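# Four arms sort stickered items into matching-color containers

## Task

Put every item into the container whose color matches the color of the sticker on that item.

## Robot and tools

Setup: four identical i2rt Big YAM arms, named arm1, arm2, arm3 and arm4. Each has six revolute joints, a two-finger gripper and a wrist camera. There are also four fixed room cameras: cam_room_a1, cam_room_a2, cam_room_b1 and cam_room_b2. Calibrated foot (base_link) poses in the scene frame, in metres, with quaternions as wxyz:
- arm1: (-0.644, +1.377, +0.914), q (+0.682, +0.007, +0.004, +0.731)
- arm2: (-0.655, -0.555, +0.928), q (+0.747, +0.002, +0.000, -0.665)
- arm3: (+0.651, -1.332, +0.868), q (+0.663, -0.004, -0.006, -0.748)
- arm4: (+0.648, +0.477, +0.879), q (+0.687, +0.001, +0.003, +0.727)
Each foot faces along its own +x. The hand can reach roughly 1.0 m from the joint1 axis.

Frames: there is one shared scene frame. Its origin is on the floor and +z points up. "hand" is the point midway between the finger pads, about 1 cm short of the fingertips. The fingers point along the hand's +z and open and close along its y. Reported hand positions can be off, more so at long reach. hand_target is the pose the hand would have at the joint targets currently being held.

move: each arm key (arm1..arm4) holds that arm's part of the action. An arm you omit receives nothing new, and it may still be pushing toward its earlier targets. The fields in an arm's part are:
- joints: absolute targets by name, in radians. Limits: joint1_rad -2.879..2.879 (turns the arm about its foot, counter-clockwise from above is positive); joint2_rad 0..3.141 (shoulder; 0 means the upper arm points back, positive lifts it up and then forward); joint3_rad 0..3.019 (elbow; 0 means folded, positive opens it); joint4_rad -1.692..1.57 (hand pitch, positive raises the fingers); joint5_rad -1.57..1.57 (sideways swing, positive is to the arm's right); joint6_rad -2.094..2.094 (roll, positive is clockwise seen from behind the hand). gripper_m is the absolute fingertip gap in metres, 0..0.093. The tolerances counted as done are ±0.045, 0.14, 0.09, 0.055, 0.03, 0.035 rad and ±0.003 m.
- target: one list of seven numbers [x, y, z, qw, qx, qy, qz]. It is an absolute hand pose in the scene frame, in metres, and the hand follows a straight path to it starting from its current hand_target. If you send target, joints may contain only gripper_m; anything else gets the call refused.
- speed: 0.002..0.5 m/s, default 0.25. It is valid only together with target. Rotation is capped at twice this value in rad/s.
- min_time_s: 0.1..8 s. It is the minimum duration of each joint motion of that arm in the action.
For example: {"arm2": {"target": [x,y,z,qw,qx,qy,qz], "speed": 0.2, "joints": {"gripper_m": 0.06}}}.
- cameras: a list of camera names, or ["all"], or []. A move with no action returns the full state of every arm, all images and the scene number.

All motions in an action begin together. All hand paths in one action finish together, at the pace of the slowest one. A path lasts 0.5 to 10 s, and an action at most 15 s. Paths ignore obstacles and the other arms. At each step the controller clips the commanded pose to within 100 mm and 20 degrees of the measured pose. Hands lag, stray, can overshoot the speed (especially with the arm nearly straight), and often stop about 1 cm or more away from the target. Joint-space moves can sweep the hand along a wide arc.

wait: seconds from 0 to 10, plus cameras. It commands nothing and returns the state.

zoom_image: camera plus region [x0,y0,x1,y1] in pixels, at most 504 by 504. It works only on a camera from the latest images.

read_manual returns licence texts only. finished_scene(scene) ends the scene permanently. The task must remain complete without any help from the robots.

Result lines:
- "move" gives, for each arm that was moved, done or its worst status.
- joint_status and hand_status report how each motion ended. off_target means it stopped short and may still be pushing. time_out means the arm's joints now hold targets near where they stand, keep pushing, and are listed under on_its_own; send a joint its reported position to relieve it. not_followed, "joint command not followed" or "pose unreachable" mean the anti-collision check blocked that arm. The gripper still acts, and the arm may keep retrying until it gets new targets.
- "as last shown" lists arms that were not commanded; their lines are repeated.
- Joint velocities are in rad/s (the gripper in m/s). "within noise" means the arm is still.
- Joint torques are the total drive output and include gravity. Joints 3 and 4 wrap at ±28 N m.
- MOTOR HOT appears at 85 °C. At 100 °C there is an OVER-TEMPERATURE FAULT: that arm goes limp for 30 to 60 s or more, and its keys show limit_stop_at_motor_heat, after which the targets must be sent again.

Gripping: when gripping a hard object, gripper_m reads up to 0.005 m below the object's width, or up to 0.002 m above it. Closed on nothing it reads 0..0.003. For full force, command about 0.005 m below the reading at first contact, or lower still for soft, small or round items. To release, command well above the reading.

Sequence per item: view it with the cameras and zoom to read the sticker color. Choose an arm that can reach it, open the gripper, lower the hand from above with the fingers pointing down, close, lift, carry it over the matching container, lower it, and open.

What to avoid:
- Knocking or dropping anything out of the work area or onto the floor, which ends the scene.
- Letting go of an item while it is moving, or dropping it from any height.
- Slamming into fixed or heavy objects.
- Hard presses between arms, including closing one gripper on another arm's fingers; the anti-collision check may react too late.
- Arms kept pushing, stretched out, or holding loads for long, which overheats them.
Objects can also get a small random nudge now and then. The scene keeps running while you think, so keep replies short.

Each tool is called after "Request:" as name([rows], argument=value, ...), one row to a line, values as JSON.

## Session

Request:
move(arm1={"joints": {"joint1_rad": 1.5, "joint2_rad": 0.65, "joint3_rad": 1.43, "joint4_rad": -1.49, "joint5_rad": 0, "joint6_rad": 0, "gripper_m": 0.093}, "min_time_s": 3}, arm2={"joints": {"joint1_rad": -1.4, "joint5_rad": 0, "joint6_rad": 0, "joint2_rad": 0.65, "joint3_rad": 1.43, "joint4_rad": -1.49, "gripper_m": 0.093}, "min_time_s": 3}, arm3={"joints": {"joint1_rad": 1.69, "joint5_rad": 0, "joint6_rad": 0, "joint2_rad": 0.65, "joint3_rad": 1.43, "joint4_rad": -1.49, "gripper_m": 0.093}, "min_time_s": 3}, arm4={"joints": {"joint1_rad": -1.627, "joint5_rad": 0, "joint6_rad": 0, "joint2_rad": 0.65, "joint3_rad": 1.43, "joint4_rad": -1.49, "gripper_m": 0.093}, "min_time_s": 3}, cameras=["all"])

Scene clock: 3.57 s.
Joint torques (N m): arm1=[-1.44 4.25 14.16 1.09 -0.04 -0.06] | arm2=[0.32 1.44 10.8 1.68 0.11 0.21] | arm3=[2.08 1.49 6.93 2.21 -0.04 -0.12] | arm4=[0.91 2.32 10.33 1.84 -0.05 -0.1]
Motor temperatures (°C): arm1=[21 23 29 23 21 21 21] | arm2=[23 24 28 22 22 20 23] | arm3=[24 23 25 23 24 23 23] | arm4=[22 22 25 22 24 21 24]
Heat: arm1: hottest joint3_rad 29 °C; arm2: hottest joint3_rad 28 °C; arm3: hottest joint3_rad 25 °C; arm4: hottest joint3_rad 25 °C.
move: arm1 done; arm2 done; arm3 done; arm4 done
Joint velocities: within noise
arm1.joint_positions: joint1_rad=+1.494 joint2_rad=+0.640 joint3_rad=+1.374 joint4_rad=-1.479 joint5_rad=+0.001 joint6_rad=+0.009 gripper_m=+0.09306
arm1.joint_status: all done
arm1.hand: x=-0.8605 y=+1.3785 z=+1.4163 quat_wxyz=(-0.002, +0.913, -0.008, -0.408) (m; scene frame)
arm1.hand_target: x=-0.8567 y=+1.3768 z=+1.4380 quat_wxyz=(-0.002, +0.906, +0.000, -0.424) (m; scene frame)
arm1.hand_status: not commanded
arm2.joint_positions: joint1_rad=-1.395 joint2_rad=+0.639 joint3_rad=+1.409 joint4_rad=-1.475 joint5_rad=-0.003 joint6_rad=-0.015 gripper_m=+0.09310
arm2.joint_status: all done
arm2.hand: x=-0.8681 y=-0.6208 z=+1.4438 quat_wxyz=(-0.058, -0.897, -0.140, +0.414) (m; scene frame)
arm2.hand_target: x=-0.8681 y=-0.6191 z=+1.4483 quat_wxyz=(-0.058, -0.900, -0.131, +0.412) (m; scene frame)
arm2.hand_status: not commanded
arm3.joint_positions: joint1_rad=+1.679 joint2_rad=+0.649 joint3_rad=+1.437 joint4_rad=-1.506 joint5_rad=+0.002 joint6_rad=+0.008 gripper_m=+0.09307
arm3.joint_status: all done
arm3.hand: x=+0.8678 y=-1.3279 z=+1.3886 quat_wxyz=(-0.414, -0.007, -0.910, +0.008) (m; scene frame)
arm3.hand_target: x=+0.8715 y=-1.3253 z=+1.3885 quat_wxyz=(-0.418, +0.002, -0.908, +0.007) (m; scene frame)
arm3.hand_status: not commanded
arm4.joint_positions: joint1_rad=-1.624 joint2_rad=+0.638 joint3_rad=+1.385 joint4_rad=-1.508 joint5_rad=+0.004 joint6_rad=+0.015 gripper_m=+0.09310
arm4.joint_status: all done
arm4.hand: x=+0.8682 y=+0.4787 z=+1.3769 quat_wxyz=(-0.391, -0.005, -0.920, +0.000) (m; scene frame)
arm4.hand_target: x=+0.8713 y=+0.4788 z=+1.3989 quat_wxyz=(-0.415, +0.001, -0.910, +0.001) (m; scene frame)
arm4.hand_status: not commanded
pictures: arm1_cam_wrist, arm2_cam_wrist, arm3_cam_wrist, arm4_cam_wrist, cam_room_a1, cam_room_a2, cam_room_b1, cam_room_b2
Images, in order (width x height): arm1_cam_wrist 672x504, arm2_cam_wrist 672x504, arm3_cam_wrist 672x504, arm4_cam_wrist 672x504, cam_room_a1 672x504, cam_room_a2 672x504, cam_room_b1 672x504, cam_room_b2 672x504.

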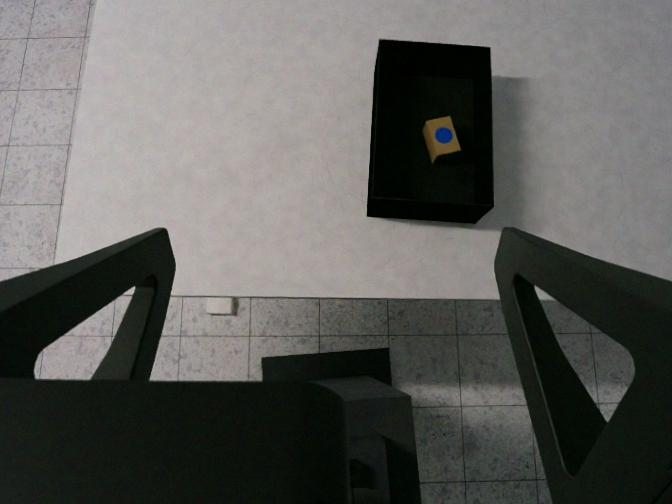

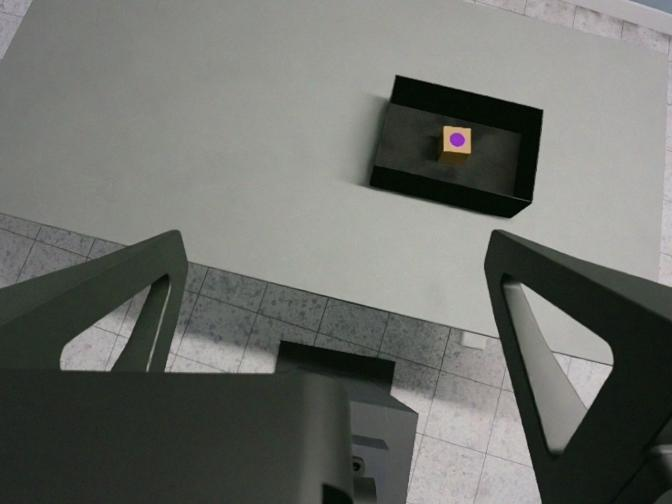

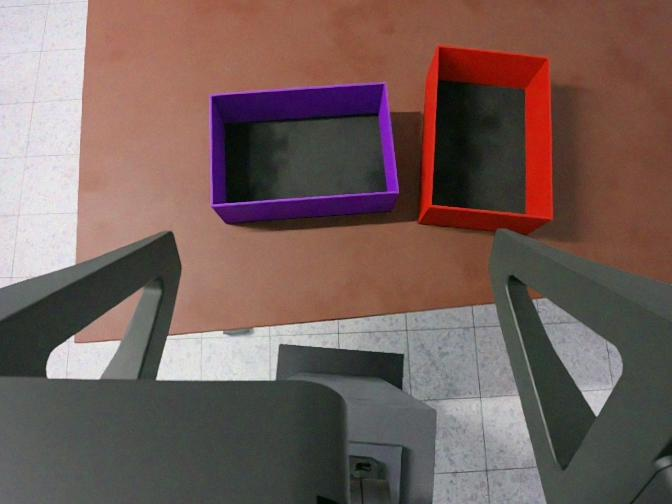

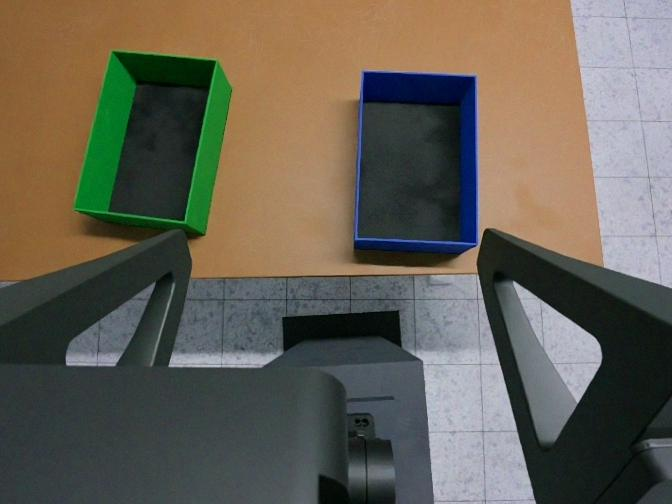

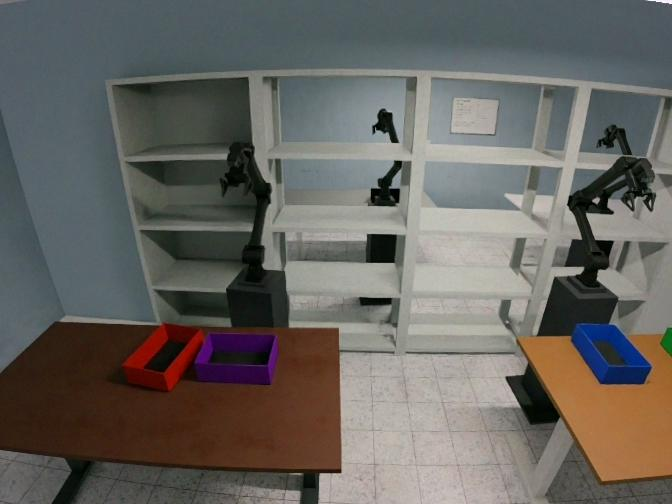

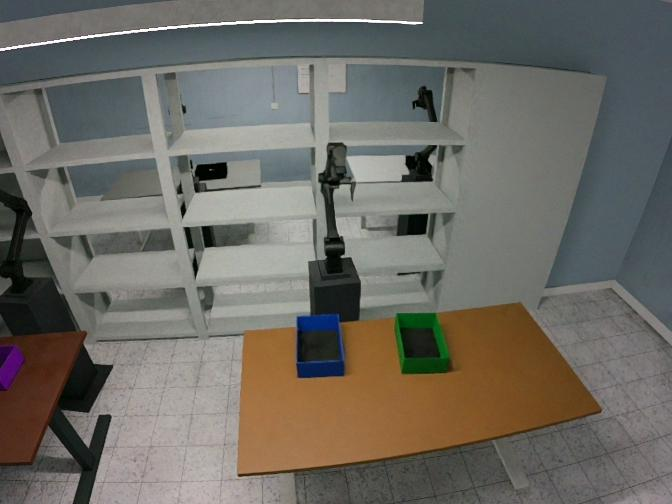

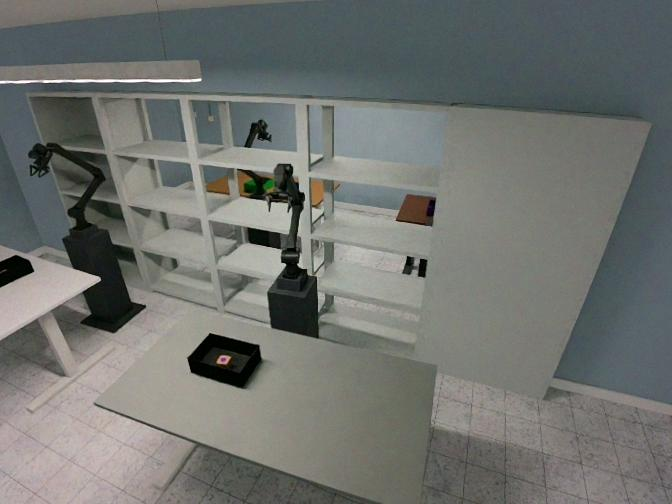

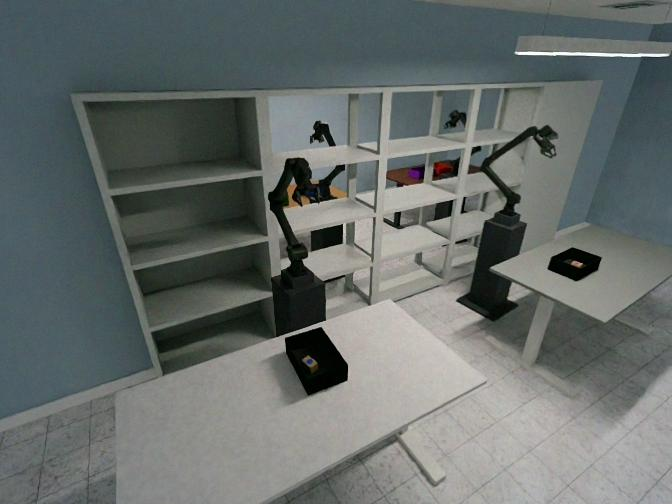

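Request:
move(arm1={"target": [-1.176, 1.602, 0.855, -0.0338, -0.9576, -0.1261, 0.2566], "speed": 0.35, "joints": {"gripper_m": 0.08}}, arm2={"target": [-1.252, -0.4945, 0.87, -0.0383, -0.9553, -0.1428, 0.256], "speed": 0.35}, cameras=["arm1_cam_wrist", "arm2_cam_wrist"])

Scene clock: 32.27 s.
Joint torques (N m): arm1=[-2.14 -14.39 10.37 1.39 -0.22 -0.04] | arm2=[0.03 -18.08 10.7 2.17 -0.11 -0.1] | arm3=[2.02 1.67 6.87 2.24 -0.02 -0.13] | arm4=[0.56 2.67 10.51 1.76 -0.04 -0.09]
Motor temperatures (°C): arm1=[21 23 32 23 21 21 21] | arm2=[23 24 31 22 22 20 23] | arm3=[24 23 26 23 24 23 23] | arm4=[22 22 28 22 24 21 24]
Heat: arm1: hottest joint3_rad 32 °C; arm2: hottest joint3_rad 31 °C; arm3: hottest joint3_rad 26 °C; arm4: hottest joint3_rad 28 °C.
move: arm1 off_target; arm2 off_target
Joint velocities: within noise
arm1.joint_positions: joint1_rad=+1.009 joint2_rad=+2.006 joint3_rad=+1.083 joint4_rad=-0.327 joint5_rad=-0.348 joint6_rad=-0.686 gripper_m=+0.08007
arm1.joint_status: all done
arm1.hand: x=-1.1561 y=+1.5853 z=+0.8379 quat_wxyz=(+0.052, +0.963, +0.122, -0.233) (m; scene frame)
arm1.hand_target: x=-1.1751 y=+1.6016 z=+0.8557 quat_wxyz=(+0.034, +0.958, +0.126, -0.257) (m; scene frame)
arm1.hand_status: off_target (0.031 m and 3.5 deg from the pose sent, 0.682 m and 24.1 deg at the start)
arm2.joint_positions: joint1_rad=-1.845 joint2_rad=+1.977 joint3_rad=+1.087 joint4_rad=-0.244 joint5_rad=-0.231 joint6_rad=-0.391 gripper_m=+0.09310
arm2.joint_status: not commanded
arm2.hand: x=-1.2312 y=-0.5035 z=+0.8612 quat_wxyz=(-0.049, -0.961, -0.138, +0.236) (m; scene frame)
arm2.hand_target: x=-1.2510 y=-0.4946 z=+0.8705 quat_wxyz=(-0.038, -0.955, -0.143, +0.256) (m; scene frame)
arm2.hand_status: off_target (0.024 m and 2.7 deg from the pose sent, 0.702 m and 19.5 deg at the start)
arm3, arm4: as last shown
arm4.joint_positions: joint1_rad=-1.624 joint2_rad=+0.638 joint3_rad=+1.385 joint4_rad=-1.508 joint5_rad=+0.004 joint6_rad=+0.014 gripper_m=+0.09310
pictures: arm1_cam_wrist, arm2_cam_wrist
Images, in order (width x height): arm1_cam_wrist 672x504, arm2_cam_wrist 672x504.

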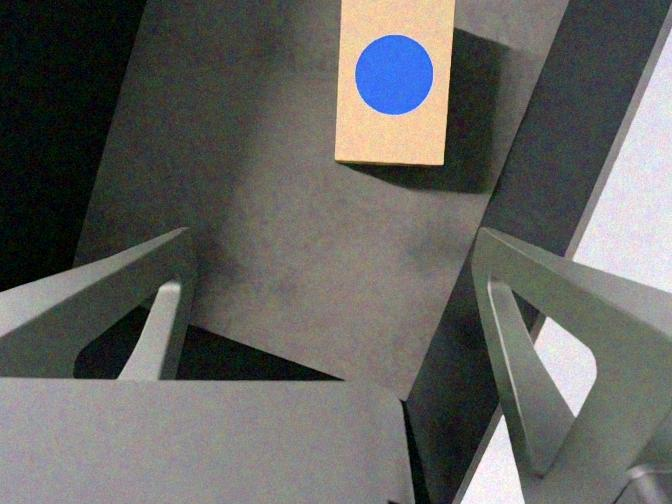

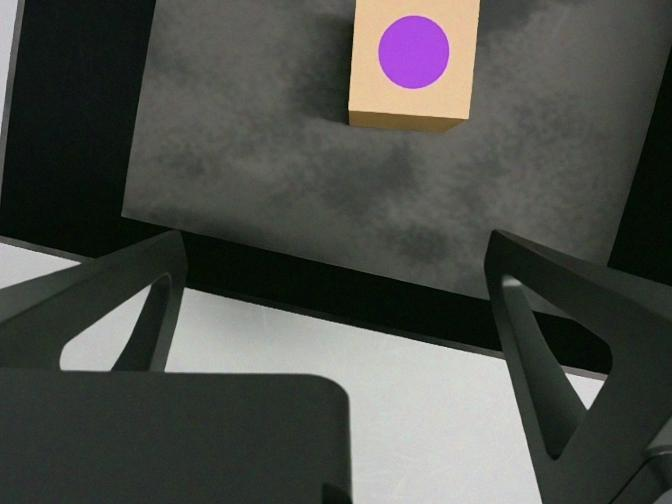

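Request:
move(arm1={"target": [-1.2126, 1.6106, 0.814, -0.0383, -0.9553, -0.1428, 0.256], "speed": 0.2, "joints": {"gripper_m": 0.068}}, arm2={"target": [-1.300, -0.480, 0.821, -0.036, -0.9565, -0.1345, 0.2563], "speed": 0.2}, cameras=["arm1_cam_wrist", "arm2_cam_wrist"])

Scene clock: 54.73 s.
Joint torques (N m): arm1=[-1.08 -15.09 10.52 1.5 -0.21 -0.05] | arm2=[0.03 -19.78 10.89 2.13 -0.08 0] | arm3=[1.9 1.67 6.93 2.25 -0.03 -0.13] | arm4=[0.38 2.2 10.51 1.87 -0.06 -0.09]
Motor temperatures (°C): arm1=[20 24 33 23 21 21 21] | arm2=[23 25 31 22 22 20 23] | arm3=[24 23 27 23 24 23 23] | arm4=[22 22 31 22 24 21 24]
Heat: arm1: hottest joint3_rad 33 °C; arm2: hottest joint3_rad 31 °C; arm3: hottest joint3_rad 27 °C; arm4: hottest joint3_rad 31 °C.
move: arm1 off_target; arm2 off_target
Joint velocities: within noise
arm1.joint_positions: joint1_rad=+1.011 joint2_rad=+2.140 joint3_rad=+1.208 joint4_rad=-0.313 joint5_rad=-0.359 joint6_rad=-0.707 gripper_m=+0.06805
arm1.joint_status: all done
arm1.hand: x=-1.1916 y=+1.6010 z=+0.8050 quat_wxyz=(+0.053, +0.960, +0.134, -0.239) (m; scene frame)
arm1.hand_target: x=-1.2117 y=+1.6102 z=+0.8148 quat_wxyz=(+0.038, +0.955, +0.143, -0.256) (m; scene frame)
arm1.hand_status: off_target (0.025 m and 2.8 deg from the pose sent, 0.066 m and 4.0 deg at the start)
arm2.joint_positions: joint1_rad=-1.854 joint2_rad=+2.152 joint3_rad=+1.248 joint4_rad=-0.223 joint5_rad=-0.227 joint6_rad=-0.391 gripper_m=+0.09310
arm2.joint_status: not commanded
arm2.hand: x=-1.2798 y=-0.4897 z=+0.8169 quat_wxyz=(-0.045, -0.961, -0.134, +0.239) (m; scene frame)
arm2.hand_target: x=-1.2991 y=-0.4799 z=+0.8218 quat_wxyz=(-0.036, -0.957, -0.134, +0.256) (m; scene frame)
arm2.hand_status: off_target (0.023 m and 2.2 deg from the pose sent, 0.083 m and 2.8 deg at the start)
arm3, arm4: as last shown
pictures: arm1_cam_wrist, arm2_cam_wrist
Images, in order (width x height): arm1_cam_wrist 672x504, arm2_cam_wrist 672x504.

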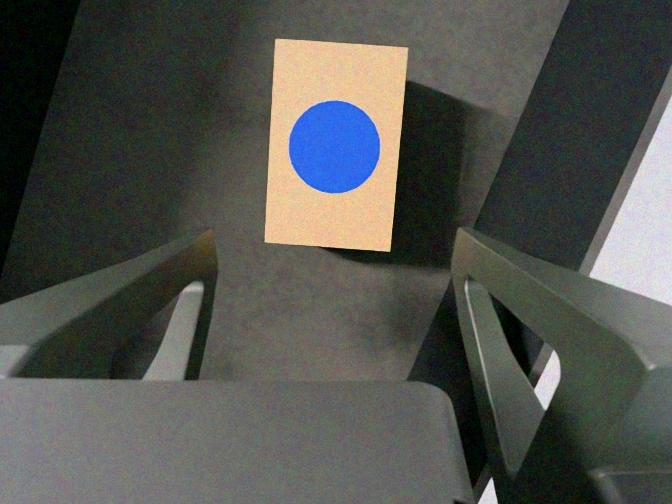

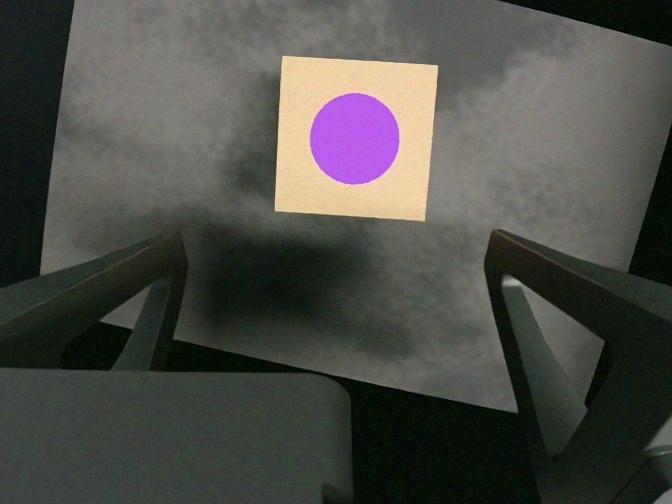

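Request:
move(arm1={"target": [-1.246, 1.598, 0.743, -0.0315, -0.9587, -0.1177, 0.2569], "speed": 0.12}, arm2={"target": [-1.335, -0.485, 0.757, -0.0282, -0.9602, -0.1052, 0.2573], "speed": 0.12}, cameras=["arm1_cam_wrist", "arm2_cam_wrist"])

Scene clock: 65.40 s.
Joint torques (N m): arm1=[-0.62 -16.62 9.59 1.4 -0.18 0.14] | arm2=[1.49 -20.72 10.58 2.39 -0.03 0.23] | arm3=[1.96 1.67 6.9 2.25 -0.03 -0.14] | arm4=[0.67 2.49 10.41 1.88 -0.05 -0.07]
Motor temperatures (°C): arm1=[20 24 33 23 21 21 21] | arm2=[23 25 32 22 22 20 23] | arm3=[24 23 27 23 24 23 23] | arm4=[22 22 31 22 24 21 24]
Heat: arm1: hottest joint3_rad 33 °C; arm2: hottest joint3_rad 32 °C; arm3: hottest joint3_rad 27 °C; arm4: hottest joint3_rad 31 °C.
move: arm1 off_target; arm2 off_target
Joint velocities: within noise
arm1.joint_positions: joint1_rad=+1.057 joint2_rad=+2.322 joint3_rad=+1.301 joint4_rad=-0.190 joint5_rad=-0.318 joint6_rad=-0.622 gripper_m=+0.06804
arm1.joint_status: not commanded
arm1.hand: x=-1.2241 y=+1.5932 z=+0.7350 quat_wxyz=(+0.042, +0.963, +0.115, -0.239) (m; scene frame)
arm1.hand_target: x=-1.2453 y=+1.5975 z=+0.7438 quat_wxyz=(+0.032, +0.959, +0.118, -0.257) (m; scene frame)
arm1.hand_status: off_target (0.024 m and 2.5 deg from the pose sent, 0.082 m and 3.7 deg at the start)
arm2.joint_positions: joint1_rad=-1.844 joint2_rad=+2.326 joint3_rad=+1.382 joint4_rad=-0.165 joint5_rad=-0.187 joint6_rad=-0.334 gripper_m=+0.09310
arm2.joint_status: not commanded
arm2.hand: x=-1.3157 y=-0.4827 z=+0.7583 quat_wxyz=(-0.031, -0.964, -0.108, +0.242) (m; scene frame)
arm2.hand_target: x=-1.3341 y=-0.4853 z=+0.7576 quat_wxyz=(-0.028, -0.960, -0.105, +0.257) (m; scene frame)
arm2.hand_status: off_target (0.020 m and 1.8 deg from the pose sent, 0.082 m and 4.4 deg at the start)
arm3, arm4: as last shown
pictures: arm1_cam_wrist, arm2_cam_wrist
Images, in order (width x height): arm1_cam_wrist 672x504, arm2_cam_wrist 672x504.

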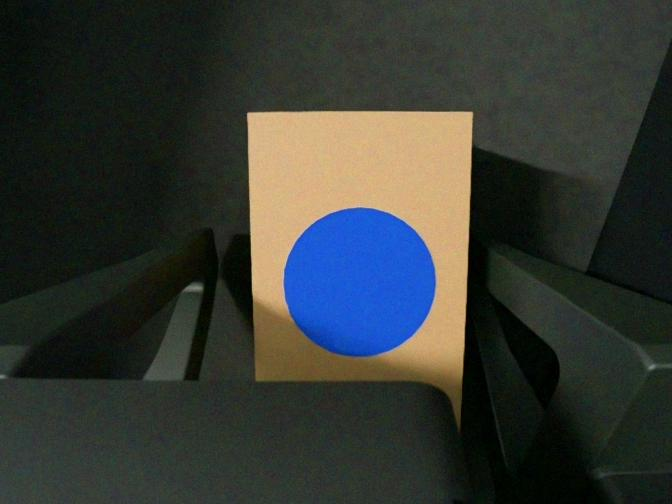

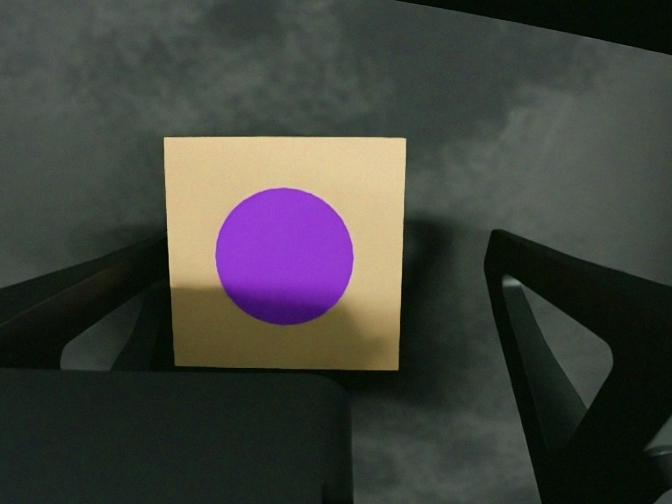

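Request:
move(arm2={"target": [-1.332, -0.4965, 0.752, -0.0282, -0.9602, -0.1052, 0.2573], "speed": 0.1}, arm1={"joints": {"gripper_m": 0.038}}, cameras=[])

Request:
move(arm2={"joints": {"gripper_m": 0.042}}, arm1={"joints": {"gripper_m": 0.038}}, cameras=["arm1_cam_wrist", "arm2_cam_wrist"])

Scene clock: 72.30 s.
Joint torques (N m): arm1=[-0.97 -16.21 9.68 1.47 -0.13 0.08] | arm2=[1.26 -20.25 9.5 2.45 -0.02 0.2] | arm3=[2.08 1.55 6.91 2.21 -0.03 -0.12] | arm4=[0.44 2.55 10.35 1.91 -0.01 -0.08]
Motor temperatures (°C): arm1=[20 25 33 23 21 21 21] | arm2=[23 25 32 22 22 20 23] | arm3=[24 23 27 23 24 23 23] | arm4=[22 22 32 22 24 21 24]
Heat: arm1: hottest joint3_rad 33 °C; arm2: hottest joint3_rad 32 °C; arm3: hottest joint3_rad 27 °C; arm4: hottest joint3_rad 32 °C.
move: arm1 off_target; arm2 off_target
Joint velocities: within noise
arm1.joint_positions: joint1_rad=+1.057 joint2_rad=+2.322 joint3_rad=+1.301 joint4_rad=-0.190 joint5_rad=-0.318 joint6_rad=-0.622 gripper_m=+0.04381
arm1.joint_status: gripper_m off_target (ended at +0.04384, target +0.03800)
arm1.hand: x=-1.2241 y=+1.5932 z=+0.7350 quat_wxyz=(+0.042, +0.963, +0.115, -0.239) (m; scene frame)
arm1.hand_target: x=-1.2453 y=+1.5975 z=+0.7438 quat_wxyz=(+0.032, +0.959, +0.118, -0.257) (m; scene frame)
arm1.hand_status: not commanded
arm2.joint_positions: joint1_rad=-1.823 joint2_rad=+2.326 joint3_rad=+1.382 joint4_rad=-0.145 joint5_rad=-0.178 joint6_rad=-0.318 gripper_m=+0.09310
arm2.joint_status: not commanded
arm2.hand: x=-1.3212 y=-0.4945 z=+0.7601 quat_wxyz=(-0.029, -0.962, -0.110, +0.250) (m; scene frame)
arm2.hand_target: x=-1.3313 y=-0.4965 z=+0.7523 quat_wxyz=(-0.028, -0.960, -0.105, +0.257) (m; scene frame)
arm2.hand_status: off_target (0.014 m and 1.0 deg from the pose sent, 0.022 m and 1.8 deg at the start)
arm3, arm4: as last shown
pictures: none
No camera images: "cameras" was empty.

Scene clock: 72.90 s.
Joint torques (N m): arm1=[-0.67 -16.85 9.62 1.58 -0.18 0.13] | arm2=[1.14 -20.37 9.54 2.39 -0.07 0.2] | arm3=[2.08 1.61 6.91 2.24 -0.03 -0.11] | arm4=[0.26 2.43 10.37 1.77 -0.03 -0.07]
Motor temperatures (°C): arm1=[20 25 33 23 21 21 21] | arm2=[23 26 32 22 22 20 23] | arm3=[24 23 27 23 24 23 23] | arm4=[22 22 32 22 24 21 24]
Heat: arm1: hottest joint3_rad 33 °C; arm2: hottest joint3_rad 32 °C; arm3: hottest joint3_rad 27 °C; arm4: hottest joint3_rad 32 °C.
move: arm1 off_target; arm2 off_target
Joint velocities: within noise
arm1.joint_positions: joint1_rad=+1.057 joint2_rad=+2.322 joint3_rad=+1.301 joint4_rad=-0.190 joint5_rad=-0.318 joint6_rad=-0.622 gripper_m=+0.04381
arm1.joint_status: gripper_m off_target (ended at +0.04381, target +0.03800)
arm1.hand: x=-1.2241 y=+1.5932 z=+0.7350 quat_wxyz=(+0.042, +0.963, +0.115, -0.239) (m; scene frame)
arm1.hand_target: x=-1.2453 y=+1.5975 z=+0.7438 quat_wxyz=(+0.032, +0.959, +0.118, -0.257) (m; scene frame)
arm1.hand_status: not commanded
arm2.joint_positions: joint1_rad=-1.823 joint2_rad=+2.326 joint3_rad=+1.382 joint4_rad=-0.144 joint5_rad=-0.177 joint6_rad=-0.317 gripper_m=+0.05315
arm2.joint_status: gripper_m off_target (ended at +0.05318, target +0.04200)
arm2.hand: x=-1.3214 y=-0.4943 z=+0.7602 quat_wxyz=(-0.029, -0.962, -0.109, +0.250) (m; scene frame)
arm2.hand_target: x=-1.3314 y=-0.4965 z=+0.7523 quat_wxyz=(-0.028, -0.960, -0.105, +0.257) (m; scene frame)
arm2.hand_status: not commanded
arm3, arm4: as last shown
pictures: arm1_cam_wrist, arm2_cam_wrist
Images, in order (width x height): arm1_cam_wrist 672x504, arm2_cam_wrist 672x504.

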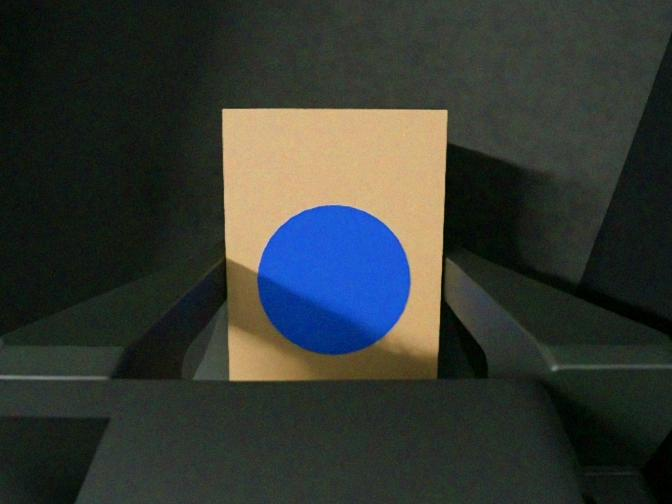

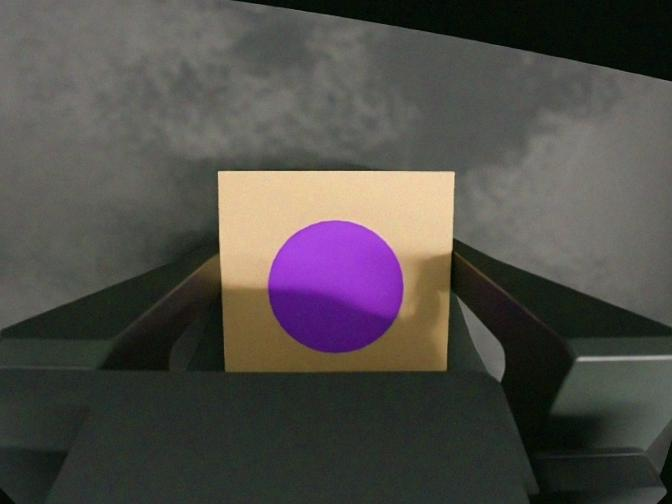

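Request:
move(arm1={"target": [-1.12, 1.54, 1.10, -0.0315, -0.9587, -0.1177, 0.2569], "speed": 0.35}, arm2={"target": [-1.18, -0.50, 1.10, -0.0282, -0.9602, -0.1052, 0.2573], "speed": 0.35}, arm3={"joints": {"joint1_rad": -2.004, "joint2_rad": 0.616, "joint3_rad": 0.72, "joint4_rad": -1.14, "joint5_rad": 0, "joint6_rad": 0}, "min_time_s": 4}, arm4={"joints": {"joint1_rad": 0.906, "joint2_rad": 0.616, "joint3_rad": 0.72, "joint4_rad": -1.14, "joint5_rad": 0, "joint6_rad": 0}, "min_time_s": 4}, cameras=[])

Request:
move(arm1={"joints": {"joint1_rad": -2.248, "joint2_rad": 0.616, "joint3_rad": 0.75, "joint4_rad": -1.15, "joint5_rad": 0, "joint6_rad": 0}, "min_time_s": 4.5}, arm2={"joints": {"joint1_rad": 0.934, "joint2_rad": 0.616, "joint3_rad": 0.75, "joint4_rad": -1.15, "joint5_rad": 0, "joint6_rad": 0}, "min_time_s": 4}, cameras=["cam_room_a2", "cam_room_b2", "arm1_cam_wrist", "arm2_cam_wrist"])

Scene clock: 89.17 s.
Joint torques (N m): arm1=[-0.38 -8.7 14.48 0.5 -0.15 0.15] | arm2=[-0.09 -12.98 11.67 1.22 -0.36 -0.09] | arm3=[0.56 -1.96 9.06 1.63 0.02 -0.12] | arm4=[0.67 -1.85 9.16 1.33 -0.01 -0.09]
Motor temperatures (°C): arm1=[20 26 34 23 21 21 22] | arm2=[23 26 32 22 22 20 23] | arm3=[24 23 27 23 24 23 23] | arm4=[22 22 33 22 24 21 24]
Heat: arm1: hottest joint3_rad 34 °C; arm2: hottest joint3_rad 32 °C; arm3: hottest joint3_rad 27 °C; arm4: hottest joint3_rad 33 °C.
move: arm1 off_target; arm2 done; arm3 done; arm4 done
Joint velocities: within noise
arm1.joint_positions: joint1_rad=+1.057 joint2_rad=+1.444 joint3_rad=+1.098 joint4_rad=-0.843 joint5_rad=-0.317 joint6_rad=-0.619 gripper_m=+0.04381
arm1.joint_status: not commanded
arm1.hand: x=-1.1065 y=+1.5391 z=+1.0850 quat_wxyz=(+0.036, +0.961, +0.115, -0.248) (m; scene frame)
arm1.hand_target: x=-1.1194 y=+1.5396 z=+1.1001 quat_wxyz=(+0.031, +0.959, +0.118, -0.257) (m; scene frame)
arm1.hand_status: off_target (0.020 m and 1.3 deg from the pose sent, 0.383 m and 2.5 deg at the start)
arm2.joint_positions: joint1_rad=-1.847 joint2_rad=+1.452 joint3_rad=+1.121 joint4_rad=-0.730 joint5_rad=-0.189 joint6_rad=-0.322 gripper_m=+0.05315
arm2.joint_status: not commanded
arm2.hand: x=-1.1790 y=-0.5044 z=+1.1037 quat_wxyz=(-0.028, -0.959, -0.102, +0.264) (m; scene frame)
arm2.hand_target: x=-1.1798 y=-0.5000 z=+1.0999 quat_wxyz=(-0.028, -0.960, -0.105, +0.257) (m; scene frame)
arm2.hand_status: done (0.006 m and 0.9 deg from the pose sent, 0.368 m and 0.9 deg at the start)
arm3.joint_positions: joint1_rad=-1.994 joint2_rad=+0.624 joint3_rad=+0.724 joint4_rad=-1.155 joint5_rad=+0.000 joint6_rad=+0.007 gripper_m=+0.09307
arm3.joint_status: all done
arm3.hand: x=+0.4313 y=-1.1952 z=+1.0950 quat_wxyz=(+0.061, -0.931, +0.264, +0.244) (m; scene frame)
arm3.hand_target: x=+0.4313 y=-1.1922 z=+1.0963 quat_wxyz=(+0.066, -0.928, +0.266, +0.252) (m; scene frame)
arm3.hand_status: not commanded
arm4.joint_positions: joint1_rad=+0.905 joint2_rad=+0.627 joint3_rad=+0.717 joint4_rad=-1.156 joint5_rad=+0.002 joint6_rad=+0.013 gripper_m=+0.09310
arm4.joint_status: all done
arm4.hand: x=+0.4401 y=+0.6249 z=+1.1046 quat_wxyz=(-0.072, +0.921, -0.298, -0.240) (m; scene frame)
arm4.hand_target: x=+0.4374 y=+0.6261 z=+1.1106 quat_wxyz=(-0.077, +0.920, -0.290, -0.254) (m; scene frame)
arm4.hand_status: not commanded
pictures: none
No camera images: "cameras" was empty.

Scene clock: 94.13 s.
Joint torques (N m): arm1=[-2.02 0.03 11.64 0.85 0.07 0.11] | arm2=[0.91 -2.78 10.5 1.4 0.14 0.22] | arm3=[0.62 -1.85 9.03 1.58 0.03 -0.11] | arm4=[1.14 -1.49 9.22 1.48 0.01 -0.1]
Motor temperatures (°C): arm1=[20 25 34 23 21 21 22] | arm2=[23 26 32 22 22 20 24] | arm3=[24 23 28 23 24 23 23] | arm4=[22 22 33 22 24 21 24]
Heat: arm1: hottest joint3_rad 34 °C; arm2: hottest joint3_rad 32 °C; arm3: hottest joint3_rad 28 °C; arm4: hottest joint3_rad 33 °C.
move: arm1 done; arm2 done
Joint velocities: within noise
arm1.joint_positions: joint1_rad=-2.244 joint2_rad=+0.623 joint3_rad=+0.748 joint4_rad=-1.141 joint5_rad=-0.001 joint6_rad=-0.009 gripper_m=+0.04379
arm1.joint_status: all done
arm1.hand: x=-0.4233 y=+1.2267 z=+1.1537 quat_wxyz=(-0.254, -0.282, -0.922, +0.083) (m; scene frame)
arm1.hand_target: x=-0.4259 y=+1.2269 z=+1.1552 quat_wxyz=(-0.254, -0.288, -0.920, +0.083) (m; scene frame)
arm1.hand_status: not commanded
arm2.joint_positions: joint1_rad=+0.932 joint2_rad=+0.623 joint3_rad=+0.762 joint4_rad=-1.138 joint5_rad=-0.004 joint6_rad=-0.015 gripper_m=+0.05316
arm2.joint_status: all done
arm2.hand: x=-0.4246 y=-0.6887 z=+1.1790 quat_wxyz=(-0.273, -0.240, -0.929, +0.071) (m; scene frame)
arm2.hand_target: x=-0.4291 y=-0.6861 z=+1.1732 quat_wxyz=(-0.265, -0.247, -0.929, +0.069) (m; scene frame)
arm2.hand_status: not commanded
arm3, arm4: as last shown
pictures: arm1_cam_wrist, arm2_cam_wrist, cam_room_a2, cam_room_b2
Images, in order (width x height): arm1_cam_wrist 672x504, arm2_cam_wrist 672x504, cam_room_a2 672x504, cam_room_b2 672x504.

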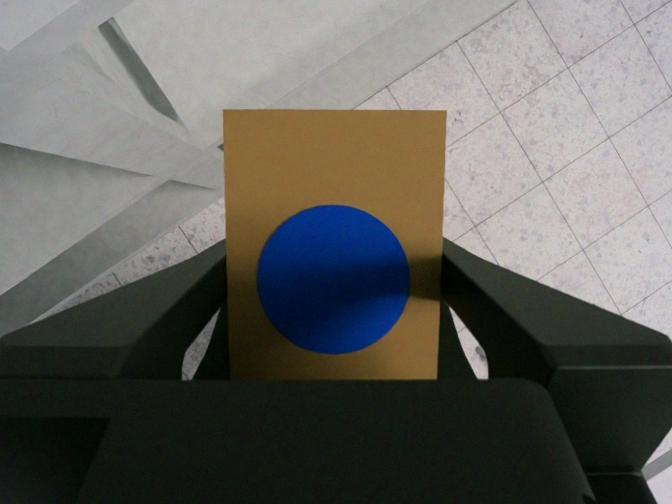

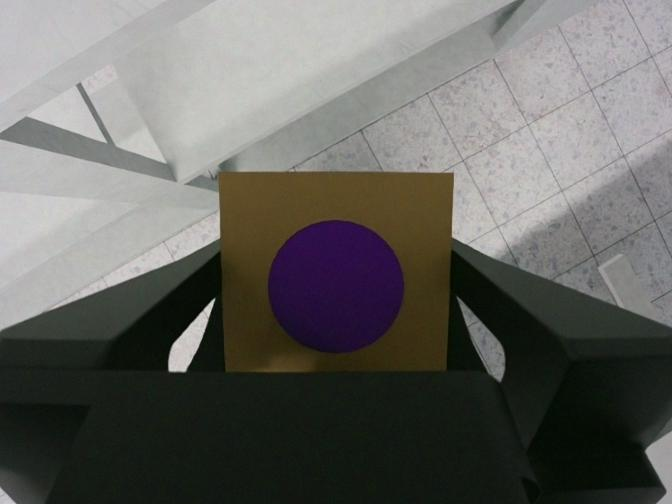

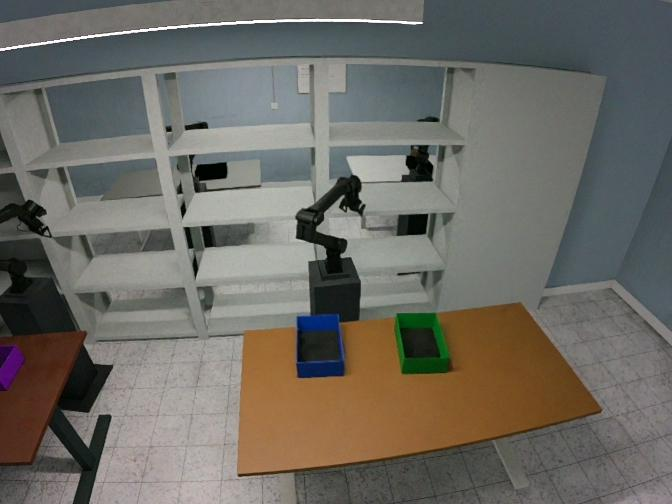

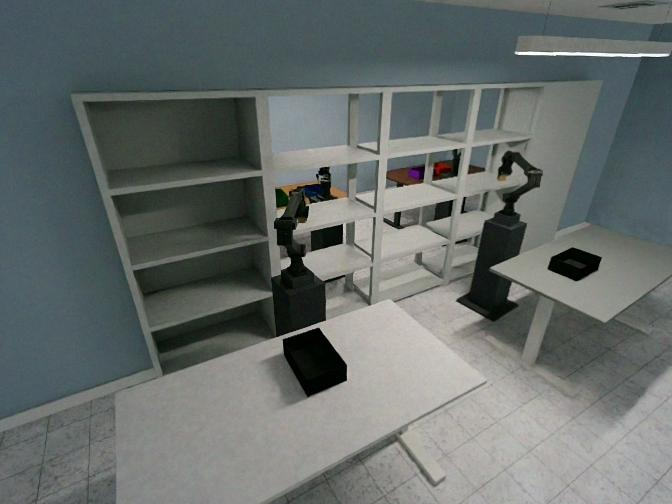

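Request:
move(arm1={"target": [0.01, 0.922, 1.105, 0.263, 0.2874, 0.9173, -0.0824], "speed": 0.25}, arm2={"target": [0.01, -0.936, 1.11, 0.2663, 0.2472, 0.9290, -0.0709], "speed": 0.25}, cameras=[])

Request:
move(arm1={"target": [0.007, 0.9235, 1.012, 0.2227, 0.2907, 0.9279, -0.0698], "speed": 0.1}, arm2={"target": [0.007, -0.933, 1.035, 0.2256, 0.25, 0.9397, -0.06], "speed": 0.1}, cameras=["cam_room_a2", "cam_room_a1"])

Request:
zoom_image(camera="cam_room_a2", region=[340, 130, 440, 205])

Request:
zoom_image(camera="cam_room_a1", region=[290, 150, 410, 240])

Scene clock: 107.57 s.
Joint torques (N m): arm1=[-2.78 -20.19 17.84 0.9 -0.04 0.12] | arm2=[1.08 -22.18 17.02 1.22 0.14 0.21] | arm3=[0.62 -1.85 9.02 1.62 0.02 -0.12] | arm4=[1.26 -1.79 9.18 1.26 -0.01 -0.1]
Motor temperatures (°C): arm1=[20 25 34 23 21 21 22] | arm2=[23 26 32 22 22 20 24] | arm3=[24 23 28 23 24 23 23] | arm4=[22 22 33 22 24 21 24]
Heat: arm1: hottest joint3_rad 34 °C; arm2: hottest joint3_rad 32 °C; arm3: hottest joint3_rad 28 °C; arm4: hottest joint3_rad 33 °C.
move: arm1 off_target; arm2 off_target
Joint velocities: within noise
arm1.joint_positions: joint1_rad=-2.244 joint2_rad=+2.110 joint3_rad=+2.017 joint4_rad=-0.961 joint5_rad=-0.006 joint6_rad=-0.009 gripper_m=+0.04379
arm1.joint_status: not commanded
arm1.hand: x=-0.0013 y=+0.9357 z=+1.0719 quat_wxyz=(-0.237, -0.283, -0.927, +0.075) (m; scene frame)
arm1.hand_target: x=+0.0081 y=+0.9233 z=+1.1053 quat_wxyz=(-0.264, -0.287, -0.917, +0.083) (m; scene frame)
arm1.hand_status: off_target (0.038 m and 3.4 deg from the pose sent, 0.532 m and 1.3 deg at the start)
arm2.joint_positions: joint1_rad=+0.932 joint2_rad=+2.021 joint3_rad=+1.853 joint4_rad=-0.879 joint5_rad=+0.001 joint6_rad=-0.015 gripper_m=+0.05316
arm2.joint_status: not commanded
arm2.hand: x=-0.0069 y=-0.9294 z=+1.0912 quat_wxyz=(-0.250, -0.243, -0.935, +0.067) (m; scene frame)
arm2.hand_target: x=+0.0087 y=-0.9351 z=+1.1102 quat_wxyz=(-0.267, -0.247, -0.929, +0.071) (m; scene frame)
arm2.hand_status: off_target (0.026 m and 2.1 deg from the pose sent, 0.505 m and 1.1 deg at the start)
arm3, arm4: as last shown
pictures: none
No camera images: "cameras" was empty.

Scene clock: 109.03 s.
Joint torques (N m): arm1=[-2.61 -20.54 11.75 1.81 -0.06 0.1] | arm2=[1.32 -22.24 13.61 2.3 0.14 0.22] | arm3=[0.62 -1.79 9.06 1.58 0.02 -0.11] | arm4=[0.91 -2.08 9.25 1.37 0.01 -0.11]
Motor temperatures (°C): arm1=[20 25 34 23 21 21 22] | arm2=[23 26 33 22 22 20 24] | arm3=[24 23 29 23 24 23 23] | arm4=[22 22 33 22 24 21 24]
Heat: arm1: hottest joint3_rad 34 °C; arm2: hottest joint3_rad 33 °C; arm3: hottest joint3_rad 29 °C; arm4: hottest joint3_rad 33 °C.
move: arm1 done; arm2 off_target
Joint velocities: within noise
arm1.joint_positions: joint1_rad=-2.244 joint2_rad=+2.195 joint3_rad=+2.017 joint4_rad=-0.928 joint5_rad=-0.006 joint6_rad=-0.009 gripper_m=+0.04379
arm1.joint_status: not commanded
arm1.hand: x=+0.0044 y=+0.9312 z=+1.0114 quat_wxyz=(-0.213, -0.285, -0.932, +0.068) (m; scene frame)
arm1.hand_target: x=+0.0068 y=+0.9236 z=+1.0120 quat_wxyz=(-0.223, -0.291, -0.928, +0.070) (m; scene frame)
arm1.hand_status: done (0.008 m and 1.4 deg from the pose sent, 0.062 m and 1.9 deg at the start)
arm2.joint_positions: joint1_rad=+0.932 joint2_rad=+2.095 joint3_rad=+1.853 joint4_rad=-0.879 joint5_rad=+0.001 joint6_rad=-0.013 gripper_m=+0.05316
arm2.joint_status: not commanded
arm2.hand: x=-0.0065 y=-0.9295 z=+1.0374 quat_wxyz=(-0.215, -0.246, -0.943, +0.058) (m; scene frame)
arm2.hand_target: x=+0.0065 y=-0.9326 z=+1.0351 quat_wxyz=(-0.226, -0.250, -0.940, +0.060) (m; scene frame)
arm2.hand_status: off_target (0.014 m and 1.4 deg from the pose sent, 0.058 m and 3.1 deg at the start)
arm3, arm4: as last shown
pictures: cam_room_a1, cam_room_a2
Images, in order (width x height): cam_room_a1 672x504, cam_room_a2 672x504.

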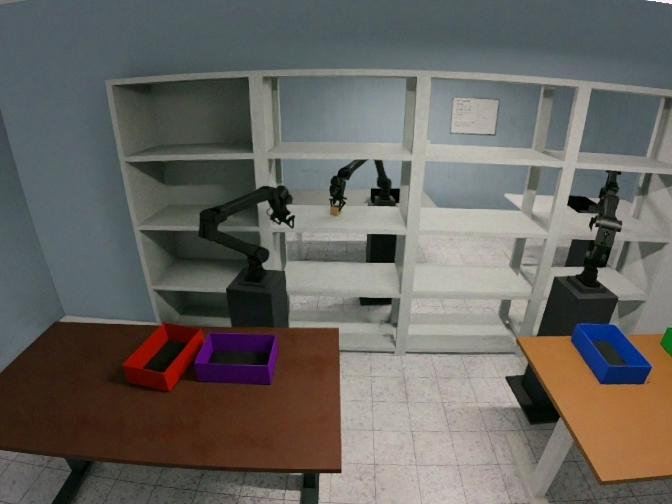

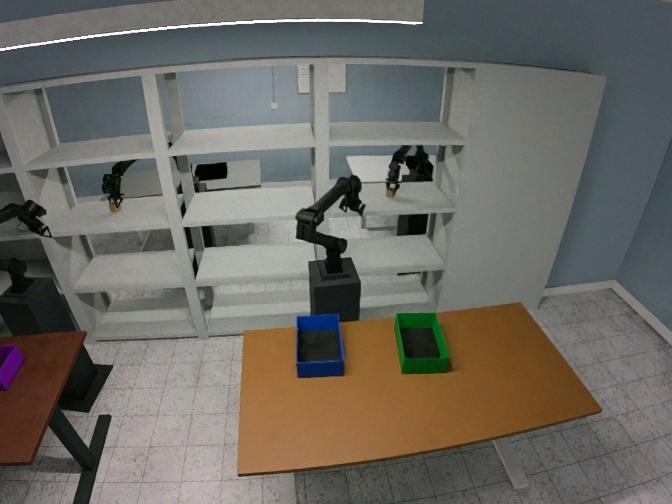

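Scaled by 5.040.

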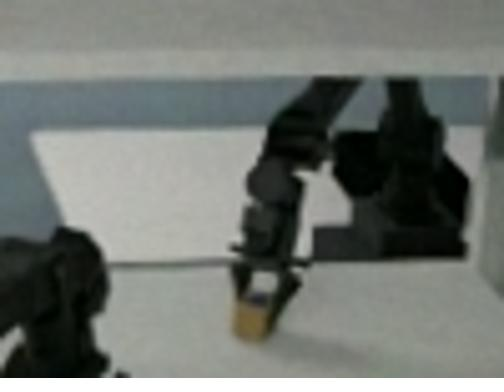

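Scaled by 4.200.

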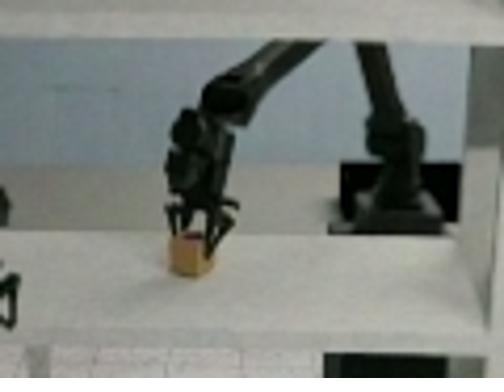

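Request:
move(arm1={"target": [0.007, 0.9235, 0.998, 0.2389, 0.2895, 0.9238, -0.0749], "speed": 0.05}, arm2={"target": [0.007, -0.933, 1.018, 0.246, 0.2486, 0.9345, -0.0655], "speed": 0.05}, cameras=["cam_room_a1"])

Request:
zoom_image(camera="cam_room_a1", region=[310, 180, 370, 225])

Scene clock: 119.20 s.
Joint torques (N m): arm1=[-2.96 -20.95 9.96 1.96 0 0.1] | arm2=[1.32 -22.95 10.33 2.62 0.15 0.2] | arm3=[0.56 -1.85 9.01 1.61 0.03 -0.12] | arm4=[0.91 -1.32 9.22 1.44 -0.02 -0.06]
Motor temperatures (°C): arm1=[20 26 35 23 21 21 22] | arm2=[23 26 35 22 22 20 24] | arm3=[24 23 29 23 24 23 23] | arm4=[22 22 33 22 24 21 24]
Heat: arm1: hottest joint3_rad 35 °C; arm2: hottest joint3_rad 35 °C; arm3: hottest joint3_rad 29 °C; arm4: hottest joint3_rad 33 °C.
move: arm1 done; arm2 off_target
Joint velocities: within noise
arm1.joint_positions: joint1_rad=-2.244 joint2_rad=+2.188 joint3_rad=+1.971 joint4_rad=-0.837 joint5_rad=-0.008 joint6_rad=-0.007 gripper_m=+0.04379
arm1.joint_status: not commanded
arm1.hand: x=+0.0098 y=+0.9278 z=+1.0048 quat_wxyz=(-0.237, -0.283, -0.926, +0.074) (m; scene frame)
arm1.hand_target: x=+0.0069 y=+0.9235 z=+0.9981 quat_wxyz=(-0.239, -0.289, -0.924, +0.075) (m; scene frame)
arm1.hand_status: done (0.008 m and 0.8 deg from the pose sent, 0.016 m and 3.3 deg at the start)
arm2.joint_positions: joint1_rad=+0.932 joint2_rad=+2.095 joint3_rad=+1.818 joint4_rad=-0.774 joint5_rad=+0.002 joint6_rad=-0.013 gripper_m=+0.05316
arm2.joint_status: not commanded
arm2.hand: x=+0.0037 y=-0.9354 z=+1.0324 quat_wxyz=(-0.248, -0.244, -0.935, +0.067) (m; scene frame)
arm2.hand_target: x=+0.0067 y=-0.9328 z=+1.0182 quat_wxyz=(-0.246, -0.248, -0.935, +0.066) (m; scene frame)
arm2.hand_status: off_target (0.015 m and 0.6 deg from the pose sent, 0.024 m and 3.8 deg at the start)
arm3, arm4: as last shown
pictures: cam_room_a1
Images, in order (width x height): cam_room_a1 672x504.

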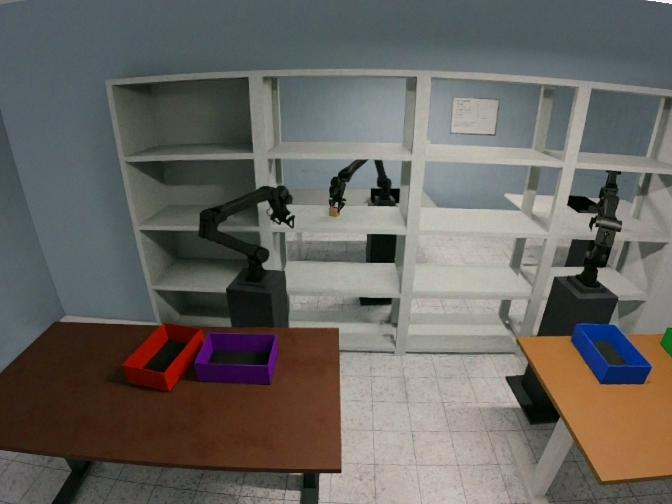

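Scaled by 8.400.

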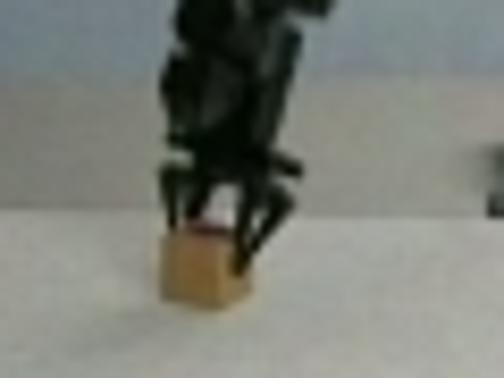

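Request:
move(arm1={"target": [0.007, 0.9235, 0.985, 0.2389, 0.2895, 0.9238, -0.0749], "speed": 0.05}, arm2={"target": [0.007, -0.933, 1.0, 0.246, 0.2486, 0.9345, -0.0655], "speed": 0.05}, cameras=["cam_room_a1", "cam_room_a2"])

Request:
zoom_image(camera="cam_room_a1", region=[310, 180, 370, 225])

Request:
zoom_image(camera="cam_room_a2", region=[360, 160, 420, 205])

Scene clock: 125.97 s.
Joint torques (N m): arm1=[-2.43 -19.55 9.31 1.85 0.06 0.09] | arm2=[1.2 -21.89 9.28 2.67 0.16 0.2] | arm3=[0.62 -2.02 9.01 1.58 0.02 -0.12] | arm4=[1.08 -1.79 9.22 1.51 0.01 -0.08]
Motor temperatures (°C): arm1=[20 26 34 23 21 21 22] | arm2=[23 26 34 22 22 20 24] | arm3=[24 23 29 23 24 23 23] | arm4=[22 22 33 22 24 21 24]
Heat: arm1: hottest joint3_rad 34 °C; arm2: hottest joint3_rad 34 °C; arm3: hottest joint3_rad 29 °C; arm4: hottest joint3_rad 33 °C.
move: arm1 off_target; arm2 off_target
Joint velocities: within noise
arm1.joint_positions: joint1_rad=-2.244 joint2_rad=+2.184 joint3_rad=+1.958 joint4_rad=-0.807 joint5_rad=-0.008 joint6_rad=-0.007 gripper_m=+0.04379
arm1.joint_status: not commanded
arm1.hand: x=+0.0121 y=+0.9262 z=+1.0048 quat_wxyz=(-0.247, -0.283, -0.924, +0.077) (m; scene frame)
arm1.hand_target: x=+0.0067 y=+0.9238 z=+0.9853 quat_wxyz=(-0.239, -0.289, -0.924, +0.075) (m; scene frame)
arm1.hand_status: off_target (0.021 m and 1.2 deg from the pose sent, 0.020 m and 0.8 deg at the start)
arm2.joint_positions: joint1_rad=+0.932 joint2_rad=+2.095 joint3_rad=+1.806 joint4_rad=-0.735 joint5_rad=+0.002 joint6_rad=-0.012 gripper_m=+0.05316
arm2.joint_status: not commanded
arm2.hand: x=+0.0077 y=-0.9377 z=+1.0315 quat_wxyz=(-0.260, -0.243, -0.932, +0.070) (m; scene frame)
arm2.hand_target: x=+0.0061 y=-0.9325 z=+1.0006 quat_wxyz=(-0.246, -0.248, -0.935, +0.066) (m; scene frame)
arm2.hand_status: off_target (0.032 m and 1.9 deg from the pose sent, 0.033 m and 0.6 deg at the start)
arm3, arm4: as last shown
pictures: cam_room_a1, cam_room_a2
Images, in order (width x height): cam_room_a1 672x504, cam_room_a2 672x504.

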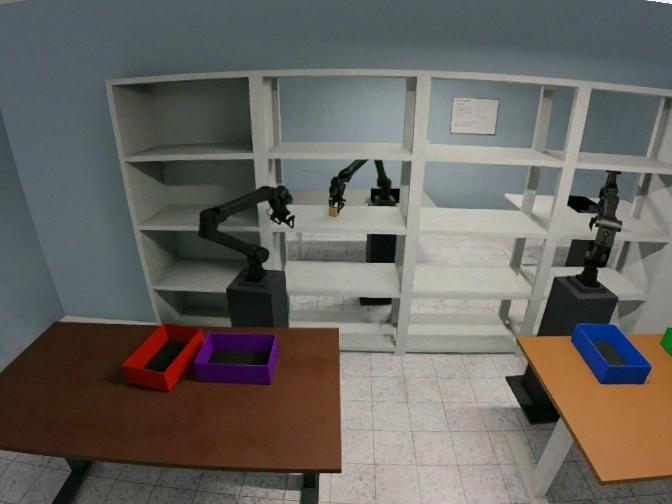

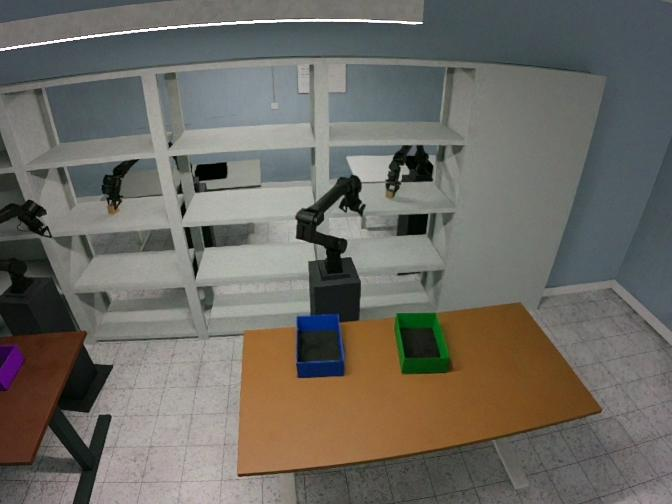

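Scaled by 8.400.

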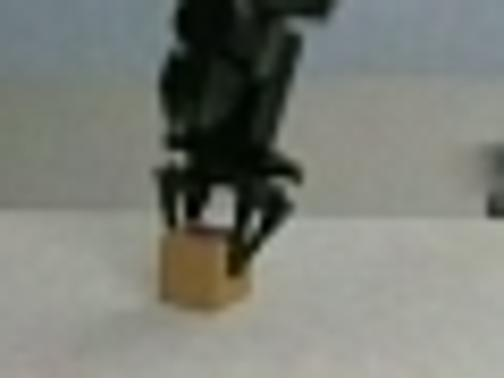

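Scaled by 8.400.

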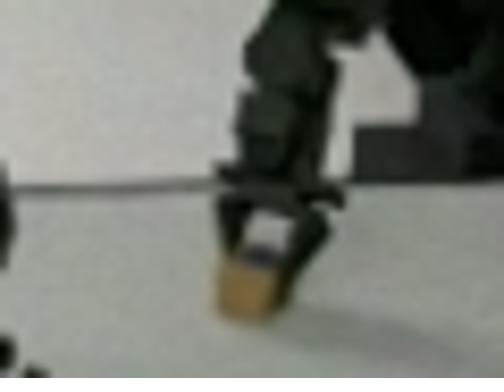

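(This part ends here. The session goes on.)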